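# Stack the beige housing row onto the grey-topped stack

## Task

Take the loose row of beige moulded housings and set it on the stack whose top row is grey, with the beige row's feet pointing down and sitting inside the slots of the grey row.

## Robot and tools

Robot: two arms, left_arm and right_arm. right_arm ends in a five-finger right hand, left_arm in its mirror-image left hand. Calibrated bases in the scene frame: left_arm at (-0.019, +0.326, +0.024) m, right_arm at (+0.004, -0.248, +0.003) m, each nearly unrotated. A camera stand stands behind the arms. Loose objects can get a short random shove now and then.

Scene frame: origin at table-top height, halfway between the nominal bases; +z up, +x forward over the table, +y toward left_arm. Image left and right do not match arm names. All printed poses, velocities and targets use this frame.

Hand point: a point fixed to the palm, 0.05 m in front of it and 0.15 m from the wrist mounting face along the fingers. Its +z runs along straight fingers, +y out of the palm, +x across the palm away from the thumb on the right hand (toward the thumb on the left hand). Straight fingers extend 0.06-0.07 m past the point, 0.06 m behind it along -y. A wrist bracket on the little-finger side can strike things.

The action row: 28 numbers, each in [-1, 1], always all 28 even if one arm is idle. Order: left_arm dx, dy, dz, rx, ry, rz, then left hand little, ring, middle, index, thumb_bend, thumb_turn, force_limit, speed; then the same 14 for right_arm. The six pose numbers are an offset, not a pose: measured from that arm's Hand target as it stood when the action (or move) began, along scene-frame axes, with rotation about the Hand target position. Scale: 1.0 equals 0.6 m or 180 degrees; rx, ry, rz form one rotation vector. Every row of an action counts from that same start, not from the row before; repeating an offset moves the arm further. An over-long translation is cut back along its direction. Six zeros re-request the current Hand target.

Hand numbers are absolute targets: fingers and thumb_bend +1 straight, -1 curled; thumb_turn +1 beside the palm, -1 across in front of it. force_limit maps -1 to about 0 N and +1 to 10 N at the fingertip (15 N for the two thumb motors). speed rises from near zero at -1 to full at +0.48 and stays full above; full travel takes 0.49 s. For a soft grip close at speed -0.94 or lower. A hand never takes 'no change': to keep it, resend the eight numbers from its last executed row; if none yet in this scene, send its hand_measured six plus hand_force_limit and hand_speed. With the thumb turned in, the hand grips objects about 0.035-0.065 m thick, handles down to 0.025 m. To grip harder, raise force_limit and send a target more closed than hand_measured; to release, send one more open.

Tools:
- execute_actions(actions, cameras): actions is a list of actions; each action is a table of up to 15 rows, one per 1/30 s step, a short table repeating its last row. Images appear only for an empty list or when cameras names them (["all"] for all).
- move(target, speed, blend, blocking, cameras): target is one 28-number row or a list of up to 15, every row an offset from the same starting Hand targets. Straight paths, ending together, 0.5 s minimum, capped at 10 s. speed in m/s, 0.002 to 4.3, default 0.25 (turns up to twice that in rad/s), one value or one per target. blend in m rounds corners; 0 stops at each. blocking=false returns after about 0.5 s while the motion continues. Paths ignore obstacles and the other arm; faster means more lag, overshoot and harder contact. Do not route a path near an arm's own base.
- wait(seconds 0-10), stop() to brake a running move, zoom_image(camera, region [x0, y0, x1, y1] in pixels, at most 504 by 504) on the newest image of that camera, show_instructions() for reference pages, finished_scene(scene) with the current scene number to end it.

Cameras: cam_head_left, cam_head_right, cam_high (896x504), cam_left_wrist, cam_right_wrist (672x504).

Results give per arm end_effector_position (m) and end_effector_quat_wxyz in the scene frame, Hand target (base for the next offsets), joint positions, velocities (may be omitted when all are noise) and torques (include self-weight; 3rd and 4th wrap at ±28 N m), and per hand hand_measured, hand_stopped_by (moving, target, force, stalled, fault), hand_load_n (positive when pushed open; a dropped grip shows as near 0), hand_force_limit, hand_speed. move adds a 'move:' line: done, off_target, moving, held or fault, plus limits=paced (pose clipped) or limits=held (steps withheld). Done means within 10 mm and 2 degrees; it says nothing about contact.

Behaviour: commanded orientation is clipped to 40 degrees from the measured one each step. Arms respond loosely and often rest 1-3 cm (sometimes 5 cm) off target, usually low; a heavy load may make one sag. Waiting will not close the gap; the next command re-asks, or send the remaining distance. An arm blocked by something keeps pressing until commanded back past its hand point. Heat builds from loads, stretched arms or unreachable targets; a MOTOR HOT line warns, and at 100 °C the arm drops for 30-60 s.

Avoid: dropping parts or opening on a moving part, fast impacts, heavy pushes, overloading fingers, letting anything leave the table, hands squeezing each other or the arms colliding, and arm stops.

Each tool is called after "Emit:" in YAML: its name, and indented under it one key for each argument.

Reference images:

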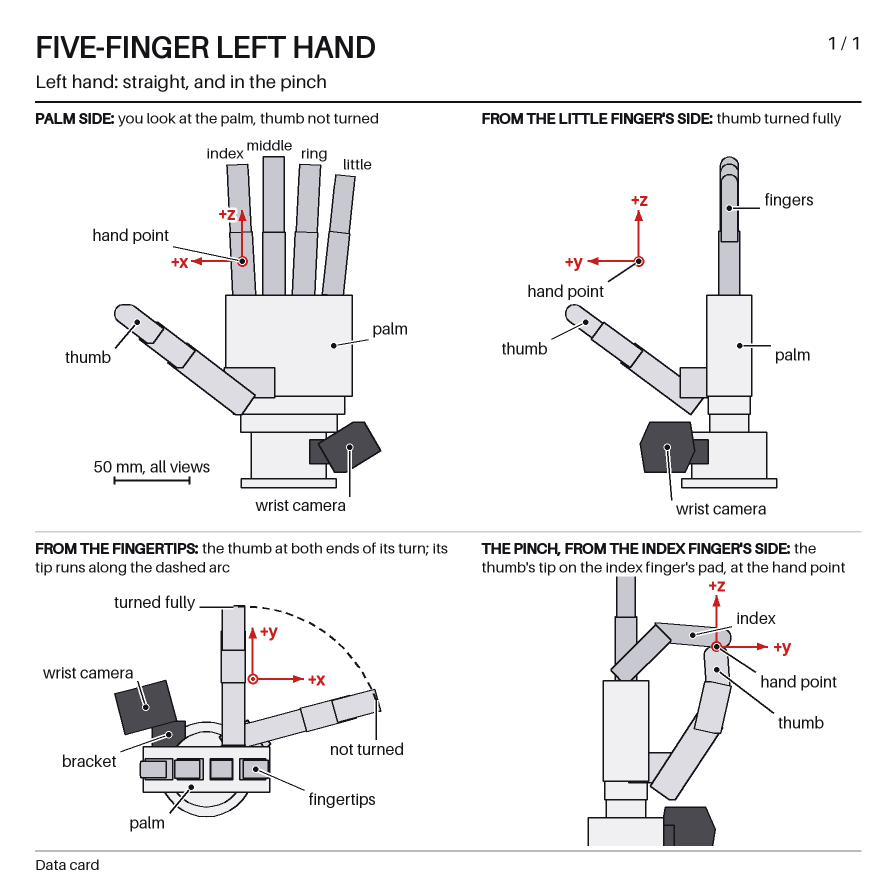

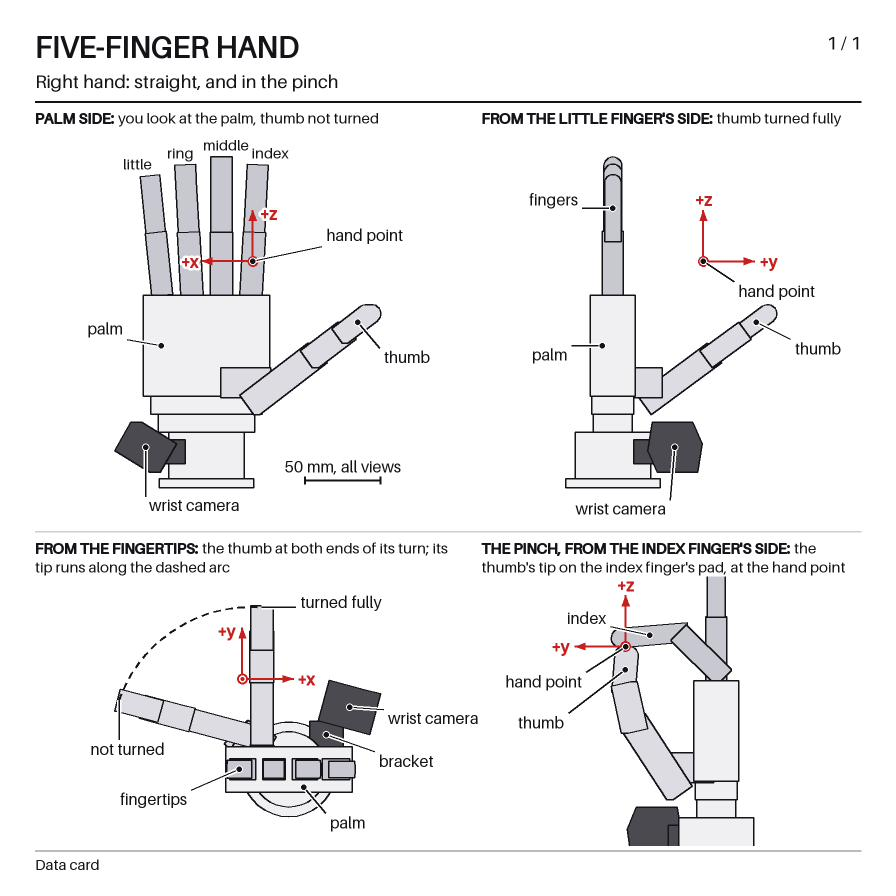

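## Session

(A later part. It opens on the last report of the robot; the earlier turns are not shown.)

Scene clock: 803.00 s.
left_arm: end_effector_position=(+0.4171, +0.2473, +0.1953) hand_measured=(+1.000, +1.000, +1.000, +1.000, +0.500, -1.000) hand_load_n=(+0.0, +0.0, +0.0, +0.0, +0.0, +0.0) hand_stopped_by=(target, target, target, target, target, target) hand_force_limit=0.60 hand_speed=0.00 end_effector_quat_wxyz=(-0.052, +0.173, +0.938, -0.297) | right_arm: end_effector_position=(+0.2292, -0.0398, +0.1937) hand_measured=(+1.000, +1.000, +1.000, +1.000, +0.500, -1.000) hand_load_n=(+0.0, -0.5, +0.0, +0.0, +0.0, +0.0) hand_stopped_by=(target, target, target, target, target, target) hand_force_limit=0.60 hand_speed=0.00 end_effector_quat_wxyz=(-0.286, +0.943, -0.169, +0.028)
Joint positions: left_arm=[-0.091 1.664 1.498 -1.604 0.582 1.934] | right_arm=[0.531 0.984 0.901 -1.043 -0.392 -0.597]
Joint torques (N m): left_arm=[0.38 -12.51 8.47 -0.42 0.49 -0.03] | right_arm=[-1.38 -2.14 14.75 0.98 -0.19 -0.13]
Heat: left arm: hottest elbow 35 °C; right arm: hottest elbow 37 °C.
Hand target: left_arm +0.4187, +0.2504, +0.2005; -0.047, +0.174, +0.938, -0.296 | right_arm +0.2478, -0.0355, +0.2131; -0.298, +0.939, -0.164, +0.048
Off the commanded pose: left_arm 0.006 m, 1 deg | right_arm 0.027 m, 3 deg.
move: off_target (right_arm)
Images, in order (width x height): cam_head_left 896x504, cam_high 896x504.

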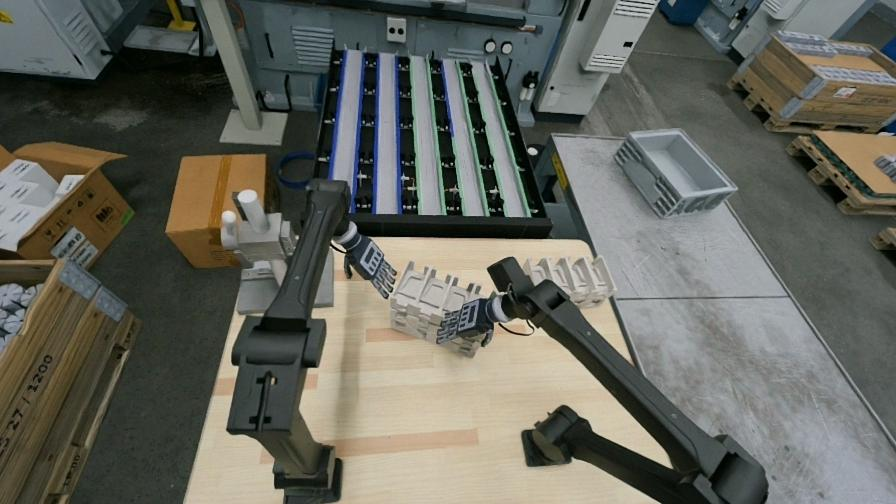

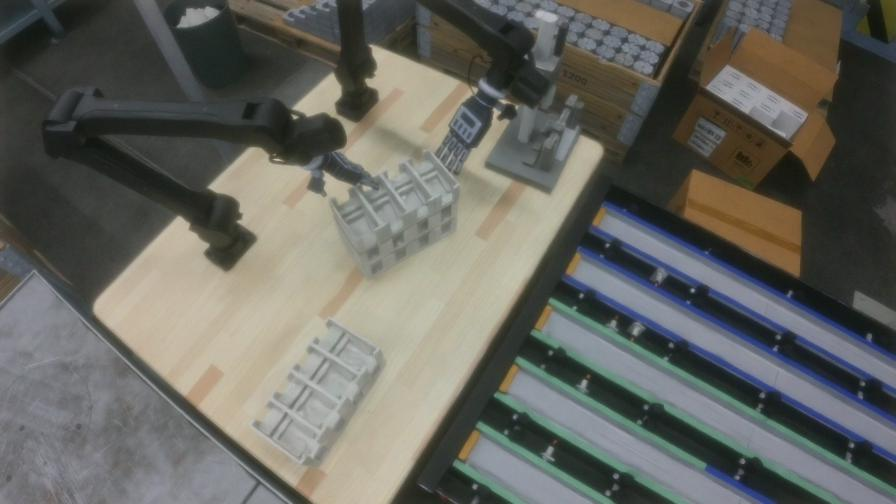

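Emit:
wait:
  seconds: 0.1
  cameras: ["cam_left_wrist","cam_head_left"]

Emit:
zoom_image:
  camera: "cam_left_wrist"
  region: [240, 0, 480, 240]

Emit:
zoom_image:
  camera: "cam_head_left"
  region: [382, 280, 442, 340]

Scene clock: 804.00 s.
left_arm: end_effector_position=(+0.4171, +0.2473, +0.1953) hand_measured=(+1.000, +1.000, +1.000, +1.000, +0.500, -1.000) hand_load_n=(+0.0, +0.0, +0.0, +0.0, -0.5, +0.0) hand_stopped_by=(target, target, target, target, target, target) hand_force_limit=0.60 hand_speed=0.00 end_effector_quat_wxyz=(-0.052, +0.173, +0.938, -0.297) | right_arm: end_effector_position=(+0.2292, -0.0398, +0.1937) hand_measured=(+1.000, +1.000, +1.000, +1.000, +0.500, -1.000) hand_load_n=(+0.0, -0.5, -0.5, +0.0, +0.0, +0.0) hand_stopped_by=(target, target, target, target, target, target) hand_force_limit=0.60 hand_speed=0.00 end_effector_quat_wxyz=(-0.286, +0.943, -0.169, +0.028)
Joint positions: left_arm=[-0.091 1.664 1.498 -1.604 0.582 1.934] | right_arm=[0.531 0.984 0.901 -1.043 -0.392 -0.597]
Joint torques (N m): left_arm=[0.38 -12.45 8.46 -0.43 0.49 -0.04] | right_arm=[-1.32 -2.2 14.75 0.98 -0.19 -0.13]
Heat: left arm: hottest elbow 35 °C; right arm: hottest elbow 37 °C.
Hand target: left_arm +0.4187, +0.2504, +0.2005; -0.047, +0.174, +0.938, -0.296 | right_arm +0.2477, -0.0355, +0.2131; -0.298, +0.939, -0.164, +0.048
Off the commanded pose: left_arm 0.006 m, 1 deg | right_arm 0.027 m, 3 deg.
wait: 0.10 s; at rest from the start
Images, in order (width x height): cam_head_left 896x504, cam_left_wrist 672x504.

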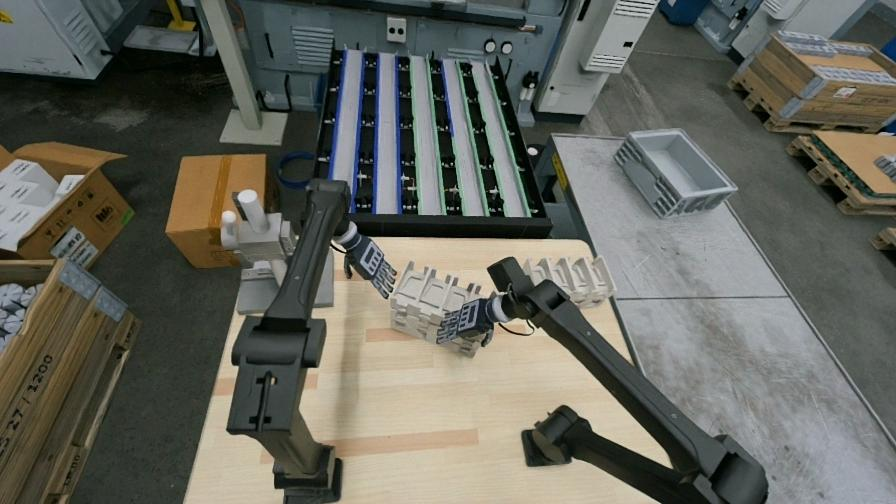

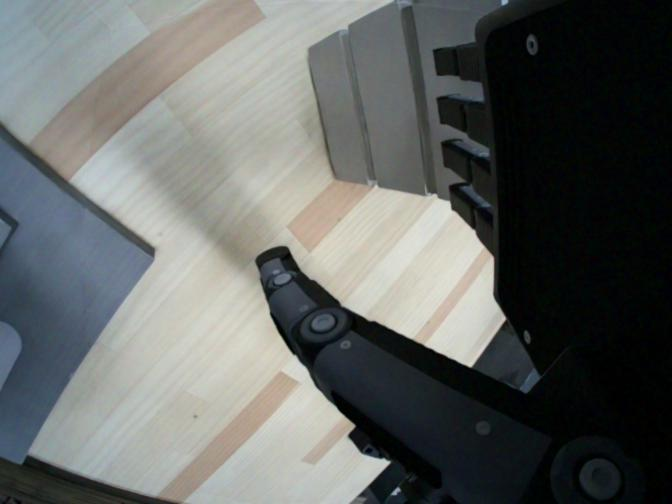

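Scaled by 2.100 from the camera's 672x504 image, which has a finer 960x720 frame.

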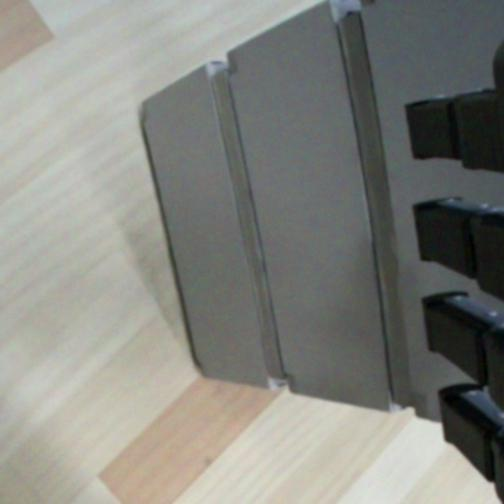

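Scaled by 8.400 from the camera's 896x504 image, which has a finer 1280x720 frame.

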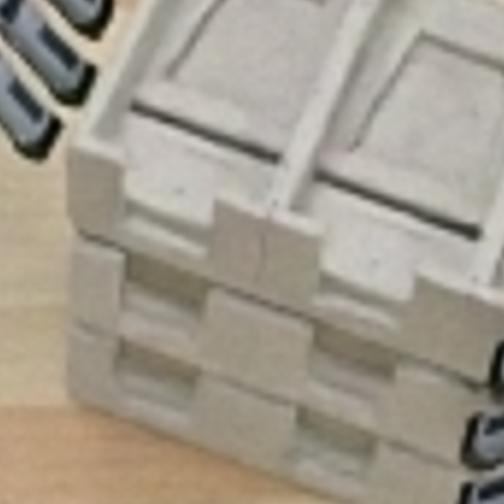

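Emit:
move:
  target:
    - [0,0,0.0,0,0,0,1,1,1,1,0.5,-1,0.6,0,-0.08,0.0,0.0,0,0,0,1,1,1,1,0.5,-1,0.6,0]
    - [0,0,0.0,0,0,0,1,1,1,1,0.5,-1,0.6,0,-0.08,-0.1,0.15,0,0,0,1,1,1,1,0.5,-1,0.6,0]
    - [0,0,0.0,0,0,0,1,1,1,1,0.5,-1,0.6,0,0.03,-0.325,0.1,0,0,0,1,1,1,1,0.5,-1,0.6,0]
    - [0,0,0.0,0,0,0,1,1,1,1,0.5,-1,0.6,0,0.025,-0.3,0.0,0,0,0,1,1,1,1,0.5,-1,0.6,0]
  speed: 0.15
  cameras: ["all"]

Emit:
zoom_image:
  camera: "cam_right_wrist"
  region: [200, 0, 420, 240]

Emit:
zoom_image:
  camera: "cam_high"
  region: [390, 180, 460, 250]

Emit:
zoom_image:
  camera: "cam_high"
  region: [335, 210, 405, 280]

Emit:
zoom_image:
  camera: "cam_head_left"
  region: [382, 280, 442, 340]

Emit:
zoom_image:
  camera: "cam_head_left"
  region: [440, 310, 500, 370]

Scene clock: 813.63 s.
left_arm: end_effector_position=(+0.4171, +0.2473, +0.1953) hand_measured=(+1.000, +1.000, +1.000, +1.000, +0.500, -1.000) hand_load_n=(+0.0, +0.0, +0.0, +0.0, +0.0, +0.0) hand_stopped_by=(target, target, target, target, target, target) hand_force_limit=0.60 hand_speed=0.00 end_effector_quat_wxyz=(-0.052, +0.173, +0.938, -0.297) | right_arm: end_effector_position=(+0.2636, -0.2173, +0.2150) hand_measured=(+1.000, +1.000, +1.000, +1.000, +0.500, -1.000) hand_load_n=(+0.0, +0.0, +0.0, +0.0, +0.0, +0.0) hand_stopped_by=(target, target, target, target, target, target) hand_force_limit=0.60 hand_speed=0.00 end_effector_quat_wxyz=(-0.298, +0.939, -0.162, +0.049)
Joint positions: left_arm=[-0.091 1.664 1.498 -1.604 0.582 1.934] | right_arm=[-0.142 1.015 0.991 -1.416 -0.602 -1.333]
Joint torques (N m): left_arm=[0.38 -12.51 8.46 -0.42 0.49 -0.04] | right_arm=[0.38 -3.25 8.84 0.8 -0.42 0.15]
Heat: left arm: hottest elbow 35 °C; right arm: hottest elbow 38 °C.
Hand target: left_arm +0.4187, +0.2504, +0.2005; -0.047, +0.174, +0.938, -0.296 | right_arm +0.2627, -0.2155, +0.2131; -0.297, +0.939, -0.164, +0.048
Off the commanded pose: left_arm 0.006 m, 1 deg | right_arm 0.003 m, 0 deg.
move: done

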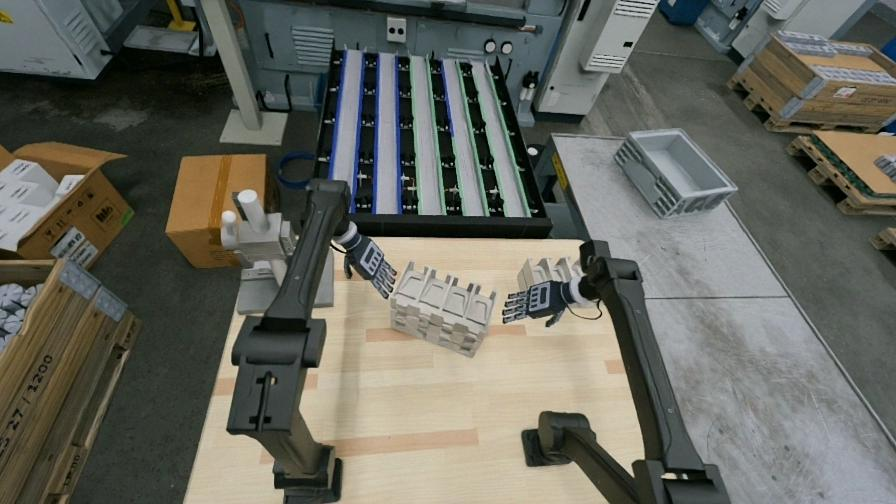

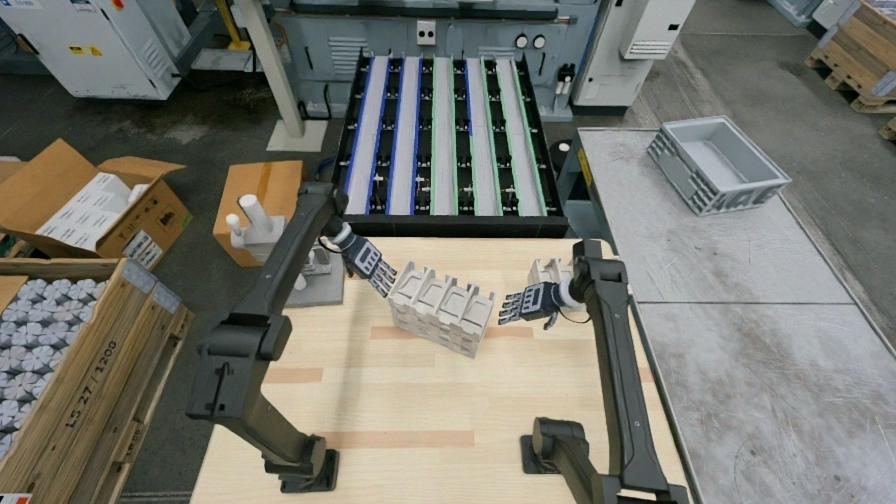

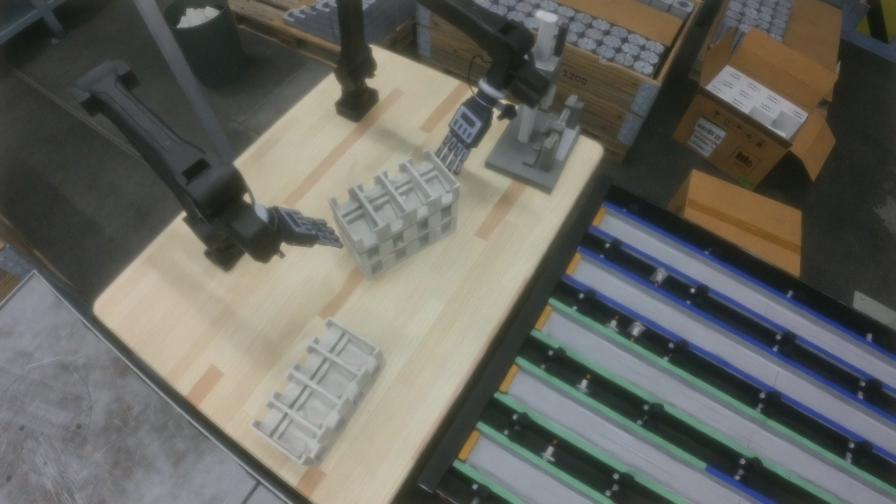

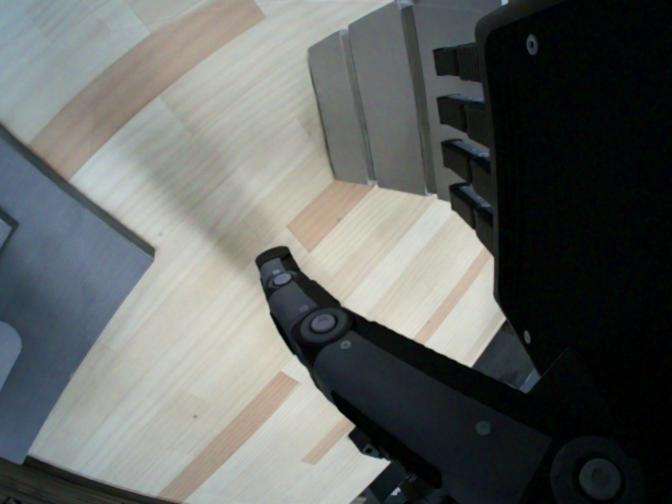

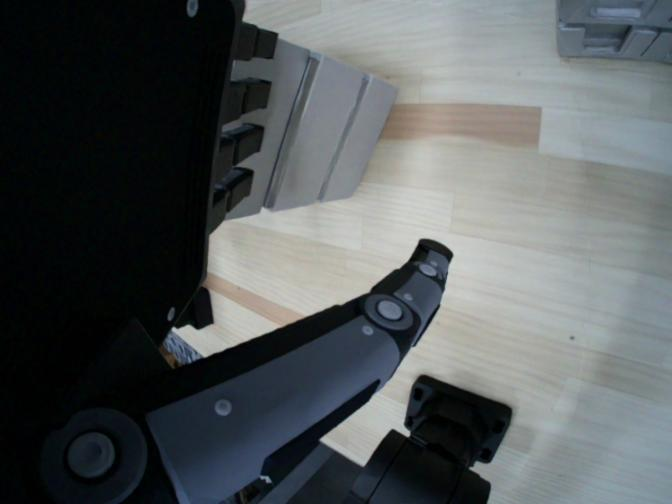

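Scaled by 2.100 from the camera's 672x504 image, which has a finer 960x720 frame.

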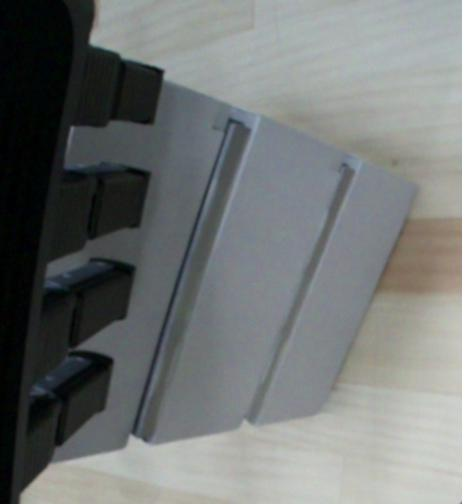

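Scaled by 7.200 from the camera's 896x504 image, which has a finer 1280x720 frame.

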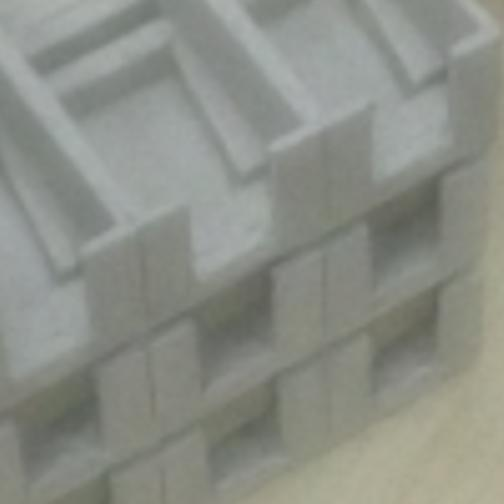

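Scaled by 7.200 from the camera's 896x504 image, which has a finer 1280x720 frame.

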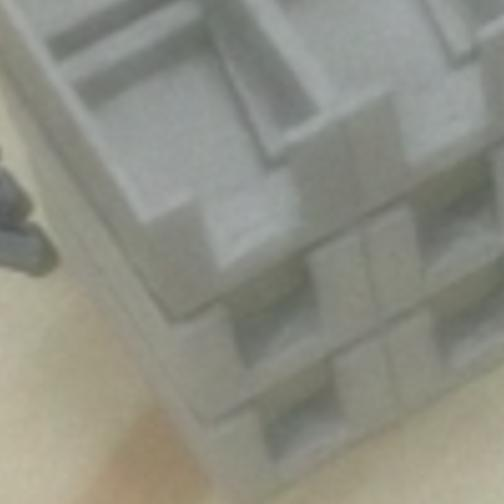

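Scaled by 8.400 from the camera's 896x504 image, which has a finer 1280x720 frame.

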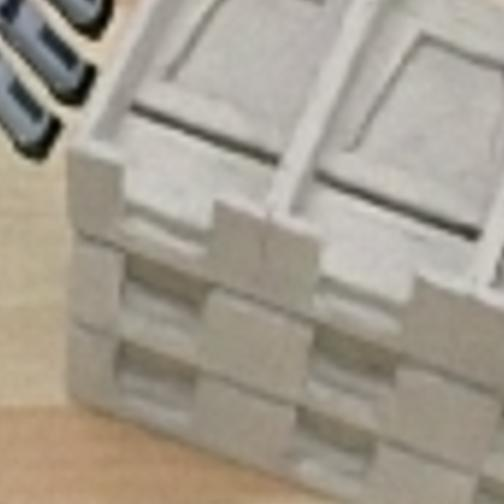

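Scaled by 8.400 from the camera's 896x504 image, which has a finer 1280x720 frame.

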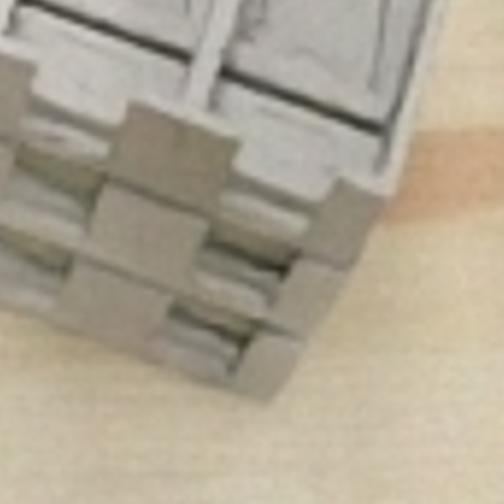

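Emit:
move:
  target:
    - [0,0,0.0,0,0,0,1,1,1,1,0.5,-1,0.6,0,0.04,0.03,0.13,0,0,0,-1,0.1,0.1,0.1,0.5,-1,0.6,0]
    - [0,0,0.0,0,0,0,1,1,1,1,0.5,-1,0.6,0,0.1,0.165,0.14,0,0,0,-1,0.1,0.1,0.1,0.5,-1,0.6,-0.7]
    - [0,0,0.0,0,0,0,1,1,1,1,0.5,-1,0.6,0,0.097,0.17,0.06,0,0,0,-1,0.1,0.1,0.1,0.5,-1,0.6,-0.7]
  speed: 0.12
  cameras: ["cam_right_wrist","cam_high","cam_head_left"]

Scene clock: 822.53 s.
left_arm: end_effector_position=(+0.4171, +0.2473, +0.1953) hand_measured=(+1.000, +1.000, +1.000, +1.000, +0.500, -1.000) hand_load_n=(+0.0, +0.0, +0.0, +0.0, +0.0, +0.0) hand_stopped_by=(target, target, target, target, target, target) hand_force_limit=0.60 hand_speed=0.00 end_effector_quat_wxyz=(-0.052, +0.173, +0.938, -0.297) | right_arm: end_effector_position=(+0.3221, -0.1162, +0.2518) hand_measured=(-1.000, +0.100, +0.100, +0.100, +0.500, -1.000) hand_load_n=(+0.0, +0.0, +0.0, +0.5, +0.0, +0.0) hand_stopped_by=(target, target, target, target, target, target) hand_force_limit=0.60 hand_speed=-0.70 end_effector_quat_wxyz=(-0.298, +0.939, -0.162, +0.050)
Joint positions: left_arm=[-0.091 1.664 1.498 -1.604 0.582 1.934] | right_arm=[0.191 1.141 1.166 -1.256 -0.522 -0.949]
Joint torques (N m): left_arm=[0.38 -12.51 8.47 -0.43 0.49 -0.04] | right_arm=[0.56 -5.13 9.17 1.14 -0.32 0.15]
Heat: left arm: hottest elbow 35 °C; right arm: hottest elbow 38 °C.
Hand target: left_arm +0.4187, +0.2504, +0.2005; -0.047, +0.174, +0.938, -0.296 | right_arm +0.3210, -0.1134, +0.2492; -0.298, +0.939, -0.164, +0.048
Off the commanded pose: left_arm 0.006 m, 1 deg | right_arm 0.004 m, 0 deg.
move: done; target 2's new numbers were sent with right_arm's hand 0.021 m and 2 deg from that target
Images, in order (width x height): cam_head_left 896x504, cam_high 896x504, cam_right_wrist 672x504.

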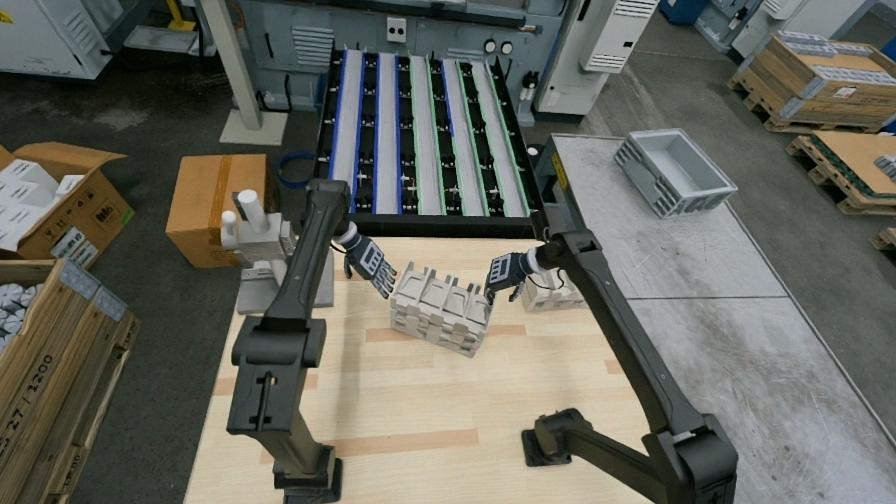

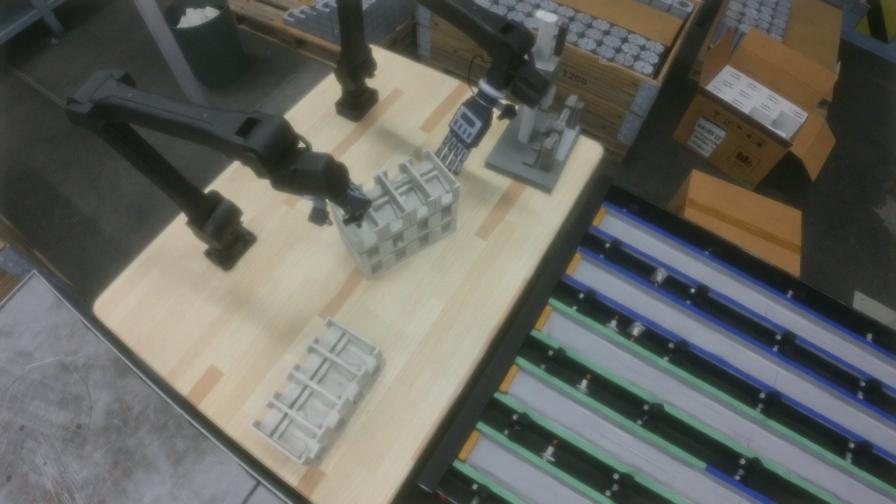

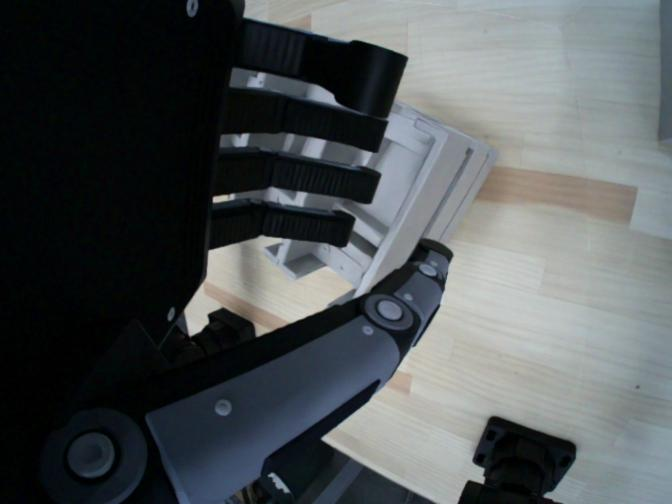

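Emit:
move:
  target:
    - [0,0,0.0,0,0,0,1,1,1,1,0.5,-1,0.6,0,0.0,-0.005,-0.06,0,0,0,-1,0.1,0.1,0.1,0.5,-1,0.6,-0.7]
    - [0,0,0.0,0,0,0,1,1,1,1,0.5,-1,0.6,0,0.0,-0.005,-0.09,0,0,0,-1,-0.1,-0.1,-0.1,0.5,-1,0.6,-0.7]
  speed: 0.08
  cameras: ["cam_right_wrist","cam_high","cam_head_left"]

Scene clock: 826.00 s.
left_arm: end_effector_position=(+0.4171, +0.2473, +0.1953) hand_measured=(+1.000, +1.000, +1.000, +1.000, +0.500, -1.000) hand_load_n=(+0.0, +0.0, +0.0, +0.0, +0.0, +0.5) hand_stopped_by=(target, target, target, target, target, target) hand_force_limit=0.60 hand_speed=0.00 end_effector_quat_wxyz=(-0.052, +0.173, +0.938, -0.297) | right_arm: end_effector_position=(+0.3223, -0.1148, +0.2013) hand_measured=(-1.000, -0.100, -0.100, -0.100, +0.500, -1.000) hand_load_n=(+0.0, +0.0, +2.5, +0.0, +0.0, +0.0) hand_stopped_by=(target, target, target, target, target, target) hand_force_limit=0.60 hand_speed=-0.70 end_effector_quat_wxyz=(-0.302, +0.938, -0.159, +0.053)
Joint positions: left_arm=[-0.091 1.664 1.498 -1.604 0.582 1.934] | right_arm=[0.192 1.141 1.031 -1.111 -0.527 -0.949]
Joint torques (N m): left_arm=[0.38 -12.51 8.47 -0.43 0.49 -0.03] | right_arm=[-0.32 -4.66 8.92 0.88 -0.21 0.05]
Heat: left arm: hottest elbow 35 °C; right arm: hottest elbow 38 °C.
Hand target: left_arm +0.4187, +0.2504, +0.2005; -0.047, +0.174, +0.938, -0.296 | right_arm +0.3209, -0.1166, +0.1951; -0.297, +0.939, -0.164, +0.048
Off the commanded pose: left_arm 0.006 m, 1 deg | right_arm 0.007 m, 1 deg.
move: done
Images, in order (width x height): cam_head_left 896x504, cam_high 896x504, cam_right_wrist 672x504.

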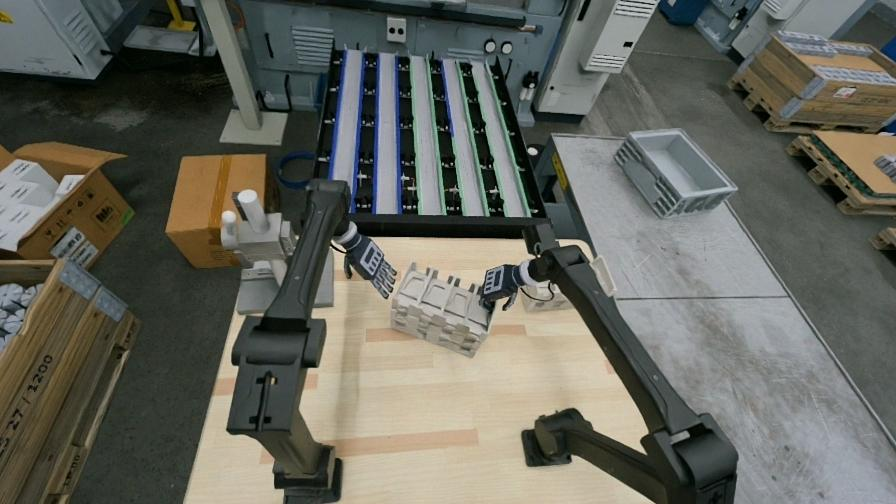

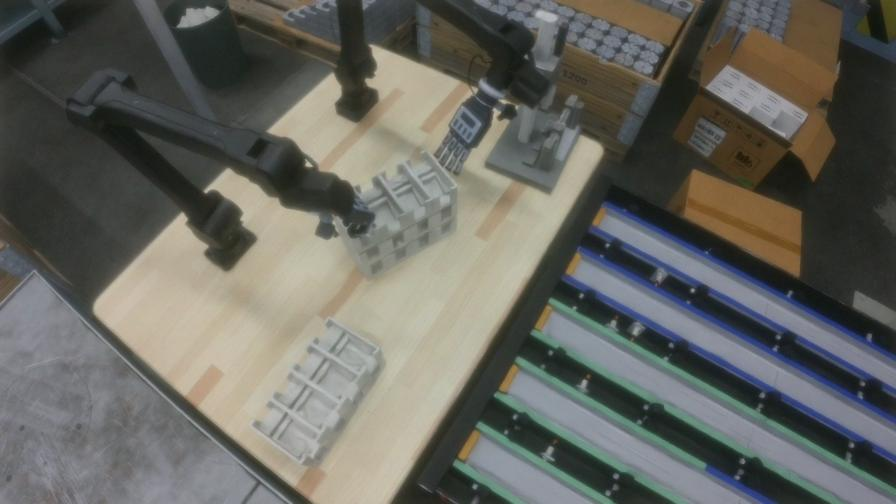

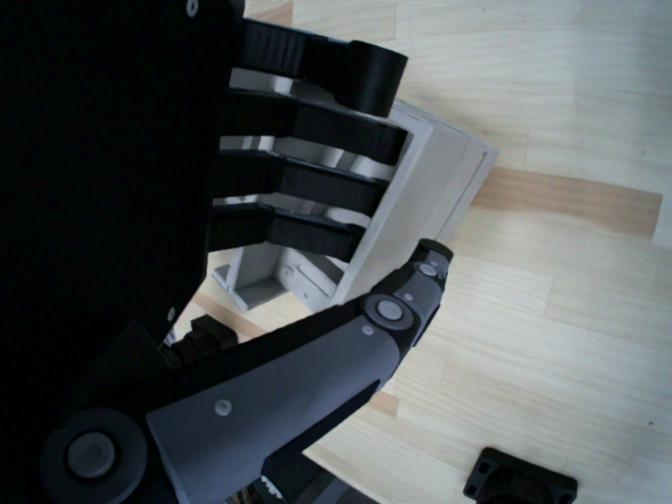

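Emit:
move:
  target: [0,0,0.0,0,0,0,1,1,1,1,0.5,-1,0.6,0,0.0,0.004,-0.015,0,0,0,-1,0.05,0.05,0.05,0.5,-1,0.6,-0.7]
  speed: 0.05

Emit:
move:
  target: [0,0,0.0,0,0,0,1,1,1,1,0.5,-1,0.6,0,0.0,0,0,0,0,0,-1,0.05,0.05,0.05,-0.6,-1,0.6,-0.7]
  speed: 0.05

Emit:
move:
  target: [0,0,0.0,0,0,0,1,1,1,1,0.5,-1,0.6,0,0.0,0,0,0,0,0,-1,-0.4,-0.4,-0.4,-0.6,-1,0.6,-0.7]
  speed: 0.05
  cameras: ["all"]

Scene clock: 828.57 s.
left_arm: end_effector_position=(+0.4171, +0.2473, +0.1953) hand_measured=(+1.000, +1.000, +1.000, +1.000, +0.500, -1.000) hand_load_n=(+0.0, +0.0, +0.0, +0.0, +0.0, +0.0) hand_stopped_by=(target, target, target, target, target, target) hand_force_limit=0.60 hand_speed=0.00 end_effector_quat_wxyz=(-0.052, +0.173, +0.938, -0.297) | right_arm: end_effector_position=(+0.3226, -0.1157, +0.1943) hand_measured=(-1.000, +0.050, +0.050, +0.050, +0.500, -1.000) hand_load_n=(+0.0, +0.0, +0.0, -0.5, +0.0, +0.0) hand_stopped_by=(target, target, target, target, target, target) hand_force_limit=0.60 hand_speed=-0.70 end_effector_quat_wxyz=(-0.301, +0.939, -0.159, +0.056)
Joint positions: left_arm=[-0.091 1.664 1.498 -1.604 0.582 1.934] | right_arm=[0.192 1.141 1.013 -1.09 -0.522 -0.949]
Joint torques (N m): left_arm=[0.38 -12.51 8.47 -0.42 0.49 -0.04] | right_arm=[0.32 -4.25 8.65 1.2 -0.3 0.13]
Heat: left arm: hottest elbow 35 °C; right arm: hottest elbow 38 °C.
Hand target: left_arm +0.4187, +0.2504, +0.2005; -0.047, +0.174, +0.938, -0.296 | right_arm +0.3210, -0.1142, +0.1862; -0.297, +0.939, -0.164, +0.048
Off the commanded pose: left_arm 0.006 m, 1 deg | right_arm 0.009 m, 1 deg.
move: done

Scene clock: 830.03 s.
left_arm: end_effector_position=(+0.4171, +0.2473, +0.1953) hand_measured=(+1.000, +1.000, +1.000, +1.000, +0.500, -1.000) hand_load_n=(+0.0, +0.0, +0.0, +0.0, +0.0, +0.0) hand_stopped_by=(target, target, target, target, target, target) hand_force_limit=0.60 hand_speed=0.00 end_effector_quat_wxyz=(-0.052, +0.173, +0.938, -0.297) | right_arm: end_effector_position=(+0.3219, -0.1172, +0.1921) hand_measured=(-1.000, +0.050, +0.050, +0.050, +0.000, -1.000) hand_load_n=(+0.0, +0.0, +6.0, +2.0, +12.5, +2.0) hand_stopped_by=(target, target, target, target, force, target) hand_force_limit=0.60 hand_speed=-0.70 end_effector_quat_wxyz=(-0.297, +0.940, -0.161, +0.055)
Joint positions: left_arm=[-0.091 1.664 1.498 -1.604 0.582 1.934] | right_arm=[0.192 1.141 1.009 -1.09 -0.515 -0.949]
Joint torques (N m): left_arm=[0.38 -12.51 8.46 -0.42 0.49 -0.04] | right_arm=[0.26 -4.25 8.98 1.17 -0.6 0.12]
Heat: left arm: hottest elbow 35 °C; right arm: hottest elbow 38 °C.
Hand target: left_arm +0.4187, +0.2504, +0.2005; -0.047, +0.174, +0.938, -0.296 | right_arm +0.3209, -0.1142, +0.1861; -0.297, +0.939, -0.164, +0.048
Off the commanded pose: left_arm 0.006 m, 1 deg | right_arm 0.007 m, 1 deg.
move: done

Scene clock: 830.53 s.
left_arm: end_effector_position=(+0.4171, +0.2473, +0.1953) hand_measured=(+1.000, +1.000, +1.000, +1.000, +0.500, -1.000) hand_load_n=(+0.0, +0.0, +0.0, +0.0, +0.0, +0.0) hand_stopped_by=(target, target, target, target, target, target) hand_force_limit=0.60 hand_speed=0.00 end_effector_quat_wxyz=(-0.052, +0.173, +0.938, -0.297) | right_arm: end_effector_position=(+0.3231, -0.1162, +0.1921) hand_measured=(-1.000, -0.054, +0.034, +0.016, +0.002, -1.000) hand_load_n=(+0.0, +9.5, +7.5, +8.0, +17.0, +3.0) hand_stopped_by=(target, force, force, force, force, target) hand_force_limit=0.60 hand_speed=-0.70 end_effector_quat_wxyz=(-0.299, +0.939, -0.161, +0.056)
Joint positions: left_arm=[-0.091 1.664 1.498 -1.604 0.582 1.934] | right_arm=[0.192 1.143 1.009 -1.084 -0.519 -0.947]
Joint torques (N m): left_arm=[0.38 -12.51 8.46 -0.43 0.49 -0.04] | right_arm=[0.26 -4.42 8.98 0.96 -0.46 0.11]
Heat: left arm: hottest elbow 35 °C; right arm: hottest elbow 38 °C.
Hand target: left_arm +0.4187, +0.2504, +0.2005; -0.047, +0.174, +0.938, -0.296 | right_arm +0.3209, -0.1142, +0.1861; -0.297, +0.939, -0.164, +0.048
Off the commanded pose: left_arm 0.006 m, 1 deg | right_arm 0.007 m, 1 deg.
move: done

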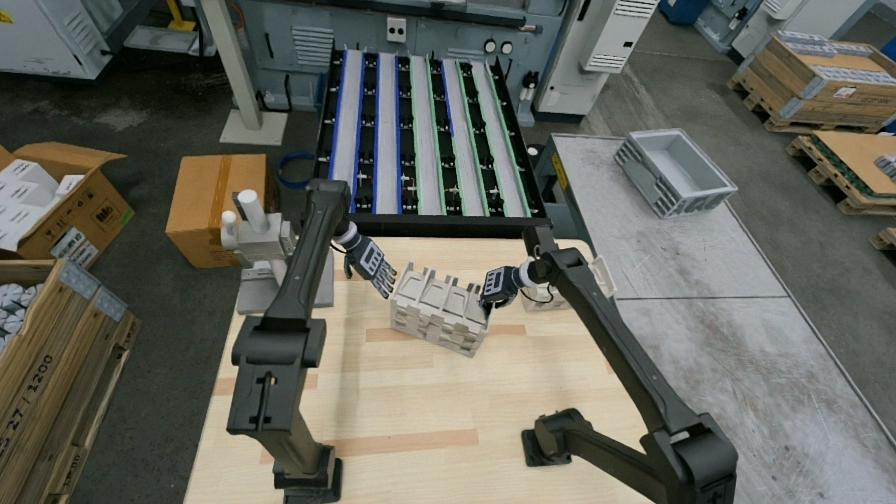

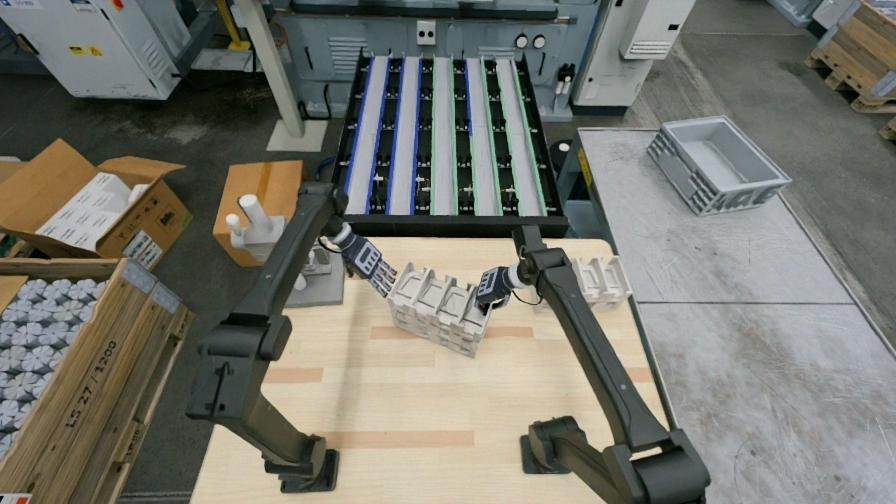

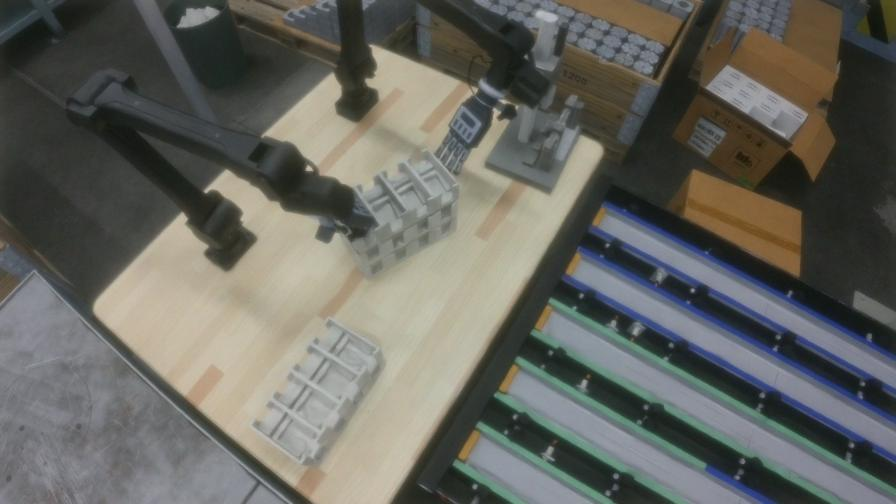

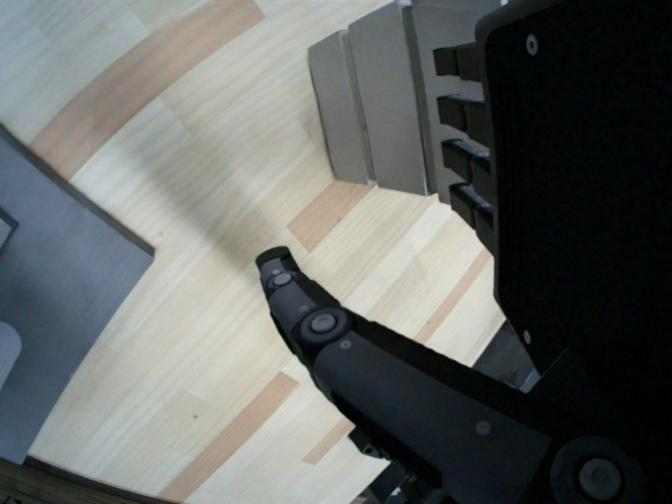

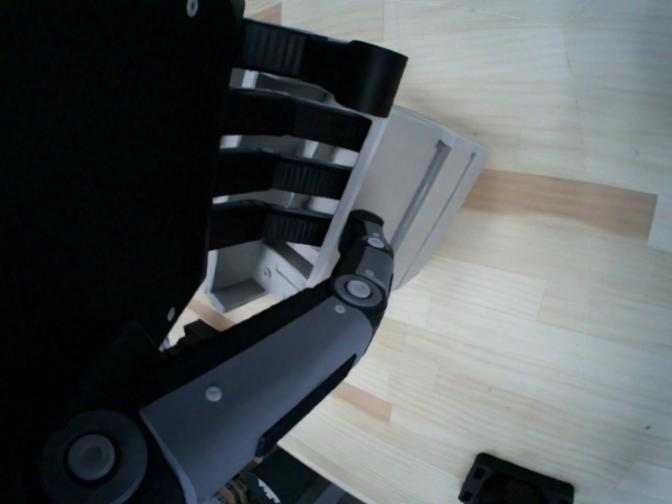

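Emit:
move:
  target: [0,0,0.0,0,0,0,1,1,1,1,0.5,-1,0.6,0,0.01,-0.003,-0.008,0,0,0,-1,-0.4,-0.4,-0.4,-0.6,-1,0.6,-0.7]
  speed: 0.03

Emit:
move:
  target: [0,0,0.0,0,0,0,1,1,1,1,0.5,-1,0.6,0,0.006,0,0,0,0,0,-1,-0.4,-0.4,-0.4,-0.6,-1,0.6,-0.7]
  speed: 0.03

Emit:
move:
  target: [0,0,0.0,0,0,0,1,1,1,1,0.5,-1,0.6,0,0.006,0,0,0,0,0,-1,-0.4,-0.4,-0.4,-0.6,-1,0.6,-0.7]
  speed: 0.03

Scene clock: 832.63 s.
left_arm: end_effector_position=(+0.4171, +0.2473, +0.1953) hand_measured=(+1.000, +1.000, +1.000, +1.000, +0.500, -1.000) hand_load_n=(+0.0, +0.0, +0.0, +0.0, -0.5, +0.0) hand_stopped_by=(target, target, target, target, target, target) hand_force_limit=0.60 hand_speed=0.00 end_effector_quat_wxyz=(-0.052, +0.173, +0.938, -0.297) | right_arm: end_effector_position=(+0.3232, -0.1160, +0.1916) hand_measured=(-1.000, -0.054, +0.034, +0.016, +0.002, -1.000) hand_load_n=(+0.0, +9.0, +6.5, +7.5, +17.0, +3.0) hand_stopped_by=(target, force, force, force, force, target) hand_force_limit=0.60 hand_speed=-0.70 end_effector_quat_wxyz=(-0.300, +0.939, -0.161, +0.054)
Joint positions: left_arm=[-0.091 1.664 1.498 -1.604 0.582 1.934] | right_arm=[0.191 1.145 1.009 -1.084 -0.522 -0.947]
Joint torques (N m): left_arm=[0.38 -12.51 8.46 -0.42 0.49 -0.04] | right_arm=[-0.32 -3.31 9.09 1.42 -0.44 0.01]
Heat: left arm: hottest elbow 35 °C; right arm: hottest elbow 38 °C.
Hand target: left_arm +0.4187, +0.2504, +0.2005; -0.047, +0.174, +0.938, -0.296 | right_arm +0.3268, -0.1159, +0.1813; -0.298, +0.939, -0.164, +0.048
Off the commanded pose: left_arm 0.006 m, 1 deg | right_arm 0.011 m, 1 deg.
move: off_target (right_arm)

Scene clock: 833.33 s.
left_arm: end_effector_position=(+0.4171, +0.2473, +0.1953) hand_measured=(+1.000, +1.000, +1.000, +1.000, +0.500, -1.000) hand_load_n=(+0.0, +0.0, +0.0, +0.0, +0.0, +0.0) hand_stopped_by=(target, target, target, target, target, target) hand_force_limit=0.60 hand_speed=0.00 end_effector_quat_wxyz=(-0.052, +0.173, +0.938, -0.297) | right_arm: end_effector_position=(+0.3234, -0.1161, +0.1912) hand_measured=(-1.000, -0.054, +0.034, +0.016, +0.002, -1.000) hand_load_n=(+0.0, +8.5, +7.0, +7.0, +17.0, +3.5) hand_stopped_by=(target, force, force, force, force, target) hand_force_limit=0.60 hand_speed=-0.70 end_effector_quat_wxyz=(-0.301, +0.938, -0.162, +0.053)
Joint positions: left_arm=[-0.091 1.664 1.498 -1.604 0.582 1.934] | right_arm=[0.189 1.147 1.009 -1.084 -0.525 -0.947]
Joint torques (N m): left_arm=[0.38 -12.51 8.47 -0.42 0.49 -0.03] | right_arm=[-0.38 -2.67 9.76 1.48 -0.35 -0.02]
Heat: left arm: hottest elbow 35 °C; right arm: hottest elbow 38 °C.
Hand target: left_arm +0.4187, +0.2504, +0.2005; -0.047, +0.174, +0.938, -0.296 | right_arm +0.3305, -0.1160, +0.1812; -0.297, +0.939, -0.164, +0.048
Off the commanded pose: left_arm 0.006 m, 1 deg | right_arm 0.012 m, 1 deg.
move: off_target (right_arm)

Scene clock: 834.03 s.
left_arm: end_effector_position=(+0.4171, +0.2473, +0.1953) hand_measured=(+1.000, +1.000, +1.000, +1.000, +0.500, -1.000) hand_load_n=(+0.0, +0.0, +0.0, +0.0, +0.0, +0.0) hand_stopped_by=(target, target, target, target, target, target) hand_force_limit=0.60 hand_speed=0.00 end_effector_quat_wxyz=(-0.052, +0.173, +0.938, -0.297) | right_arm: end_effector_position=(+0.3235, -0.1160, +0.1909) hand_measured=(-1.000, -0.054, +0.034, +0.016, +0.002, -1.000) hand_load_n=(+0.0, +8.5, +6.5, +6.5, +17.0, +3.5) hand_stopped_by=(target, force, force, force, force, target) hand_force_limit=0.60 hand_speed=-0.70 end_effector_quat_wxyz=(-0.302, +0.938, -0.163, +0.052)
Joint positions: left_arm=[-0.091 1.664 1.498 -1.604 0.582 1.934] | right_arm=[0.187 1.149 1.009 -1.084 -0.528 -0.947]
Joint torques (N m): left_arm=[0.38 -12.51 8.46 -0.43 0.49 -0.04] | right_arm=[-0.38 -2.02 10.43 1.51 -0.24 -0.04]
Heat: left arm: hottest elbow 35 °C; right arm: hottest elbow 38 °C.
Hand target: left_arm +0.4187, +0.2504, +0.2005; -0.047, +0.174, +0.938, -0.296 | right_arm +0.3341, -0.1160, +0.1813; -0.297, +0.939, -0.164, +0.048
Off the commanded pose: left_arm 0.006 m, 1 deg | right_arm 0.014 m, 1 deg.
move: off_target (right_arm)


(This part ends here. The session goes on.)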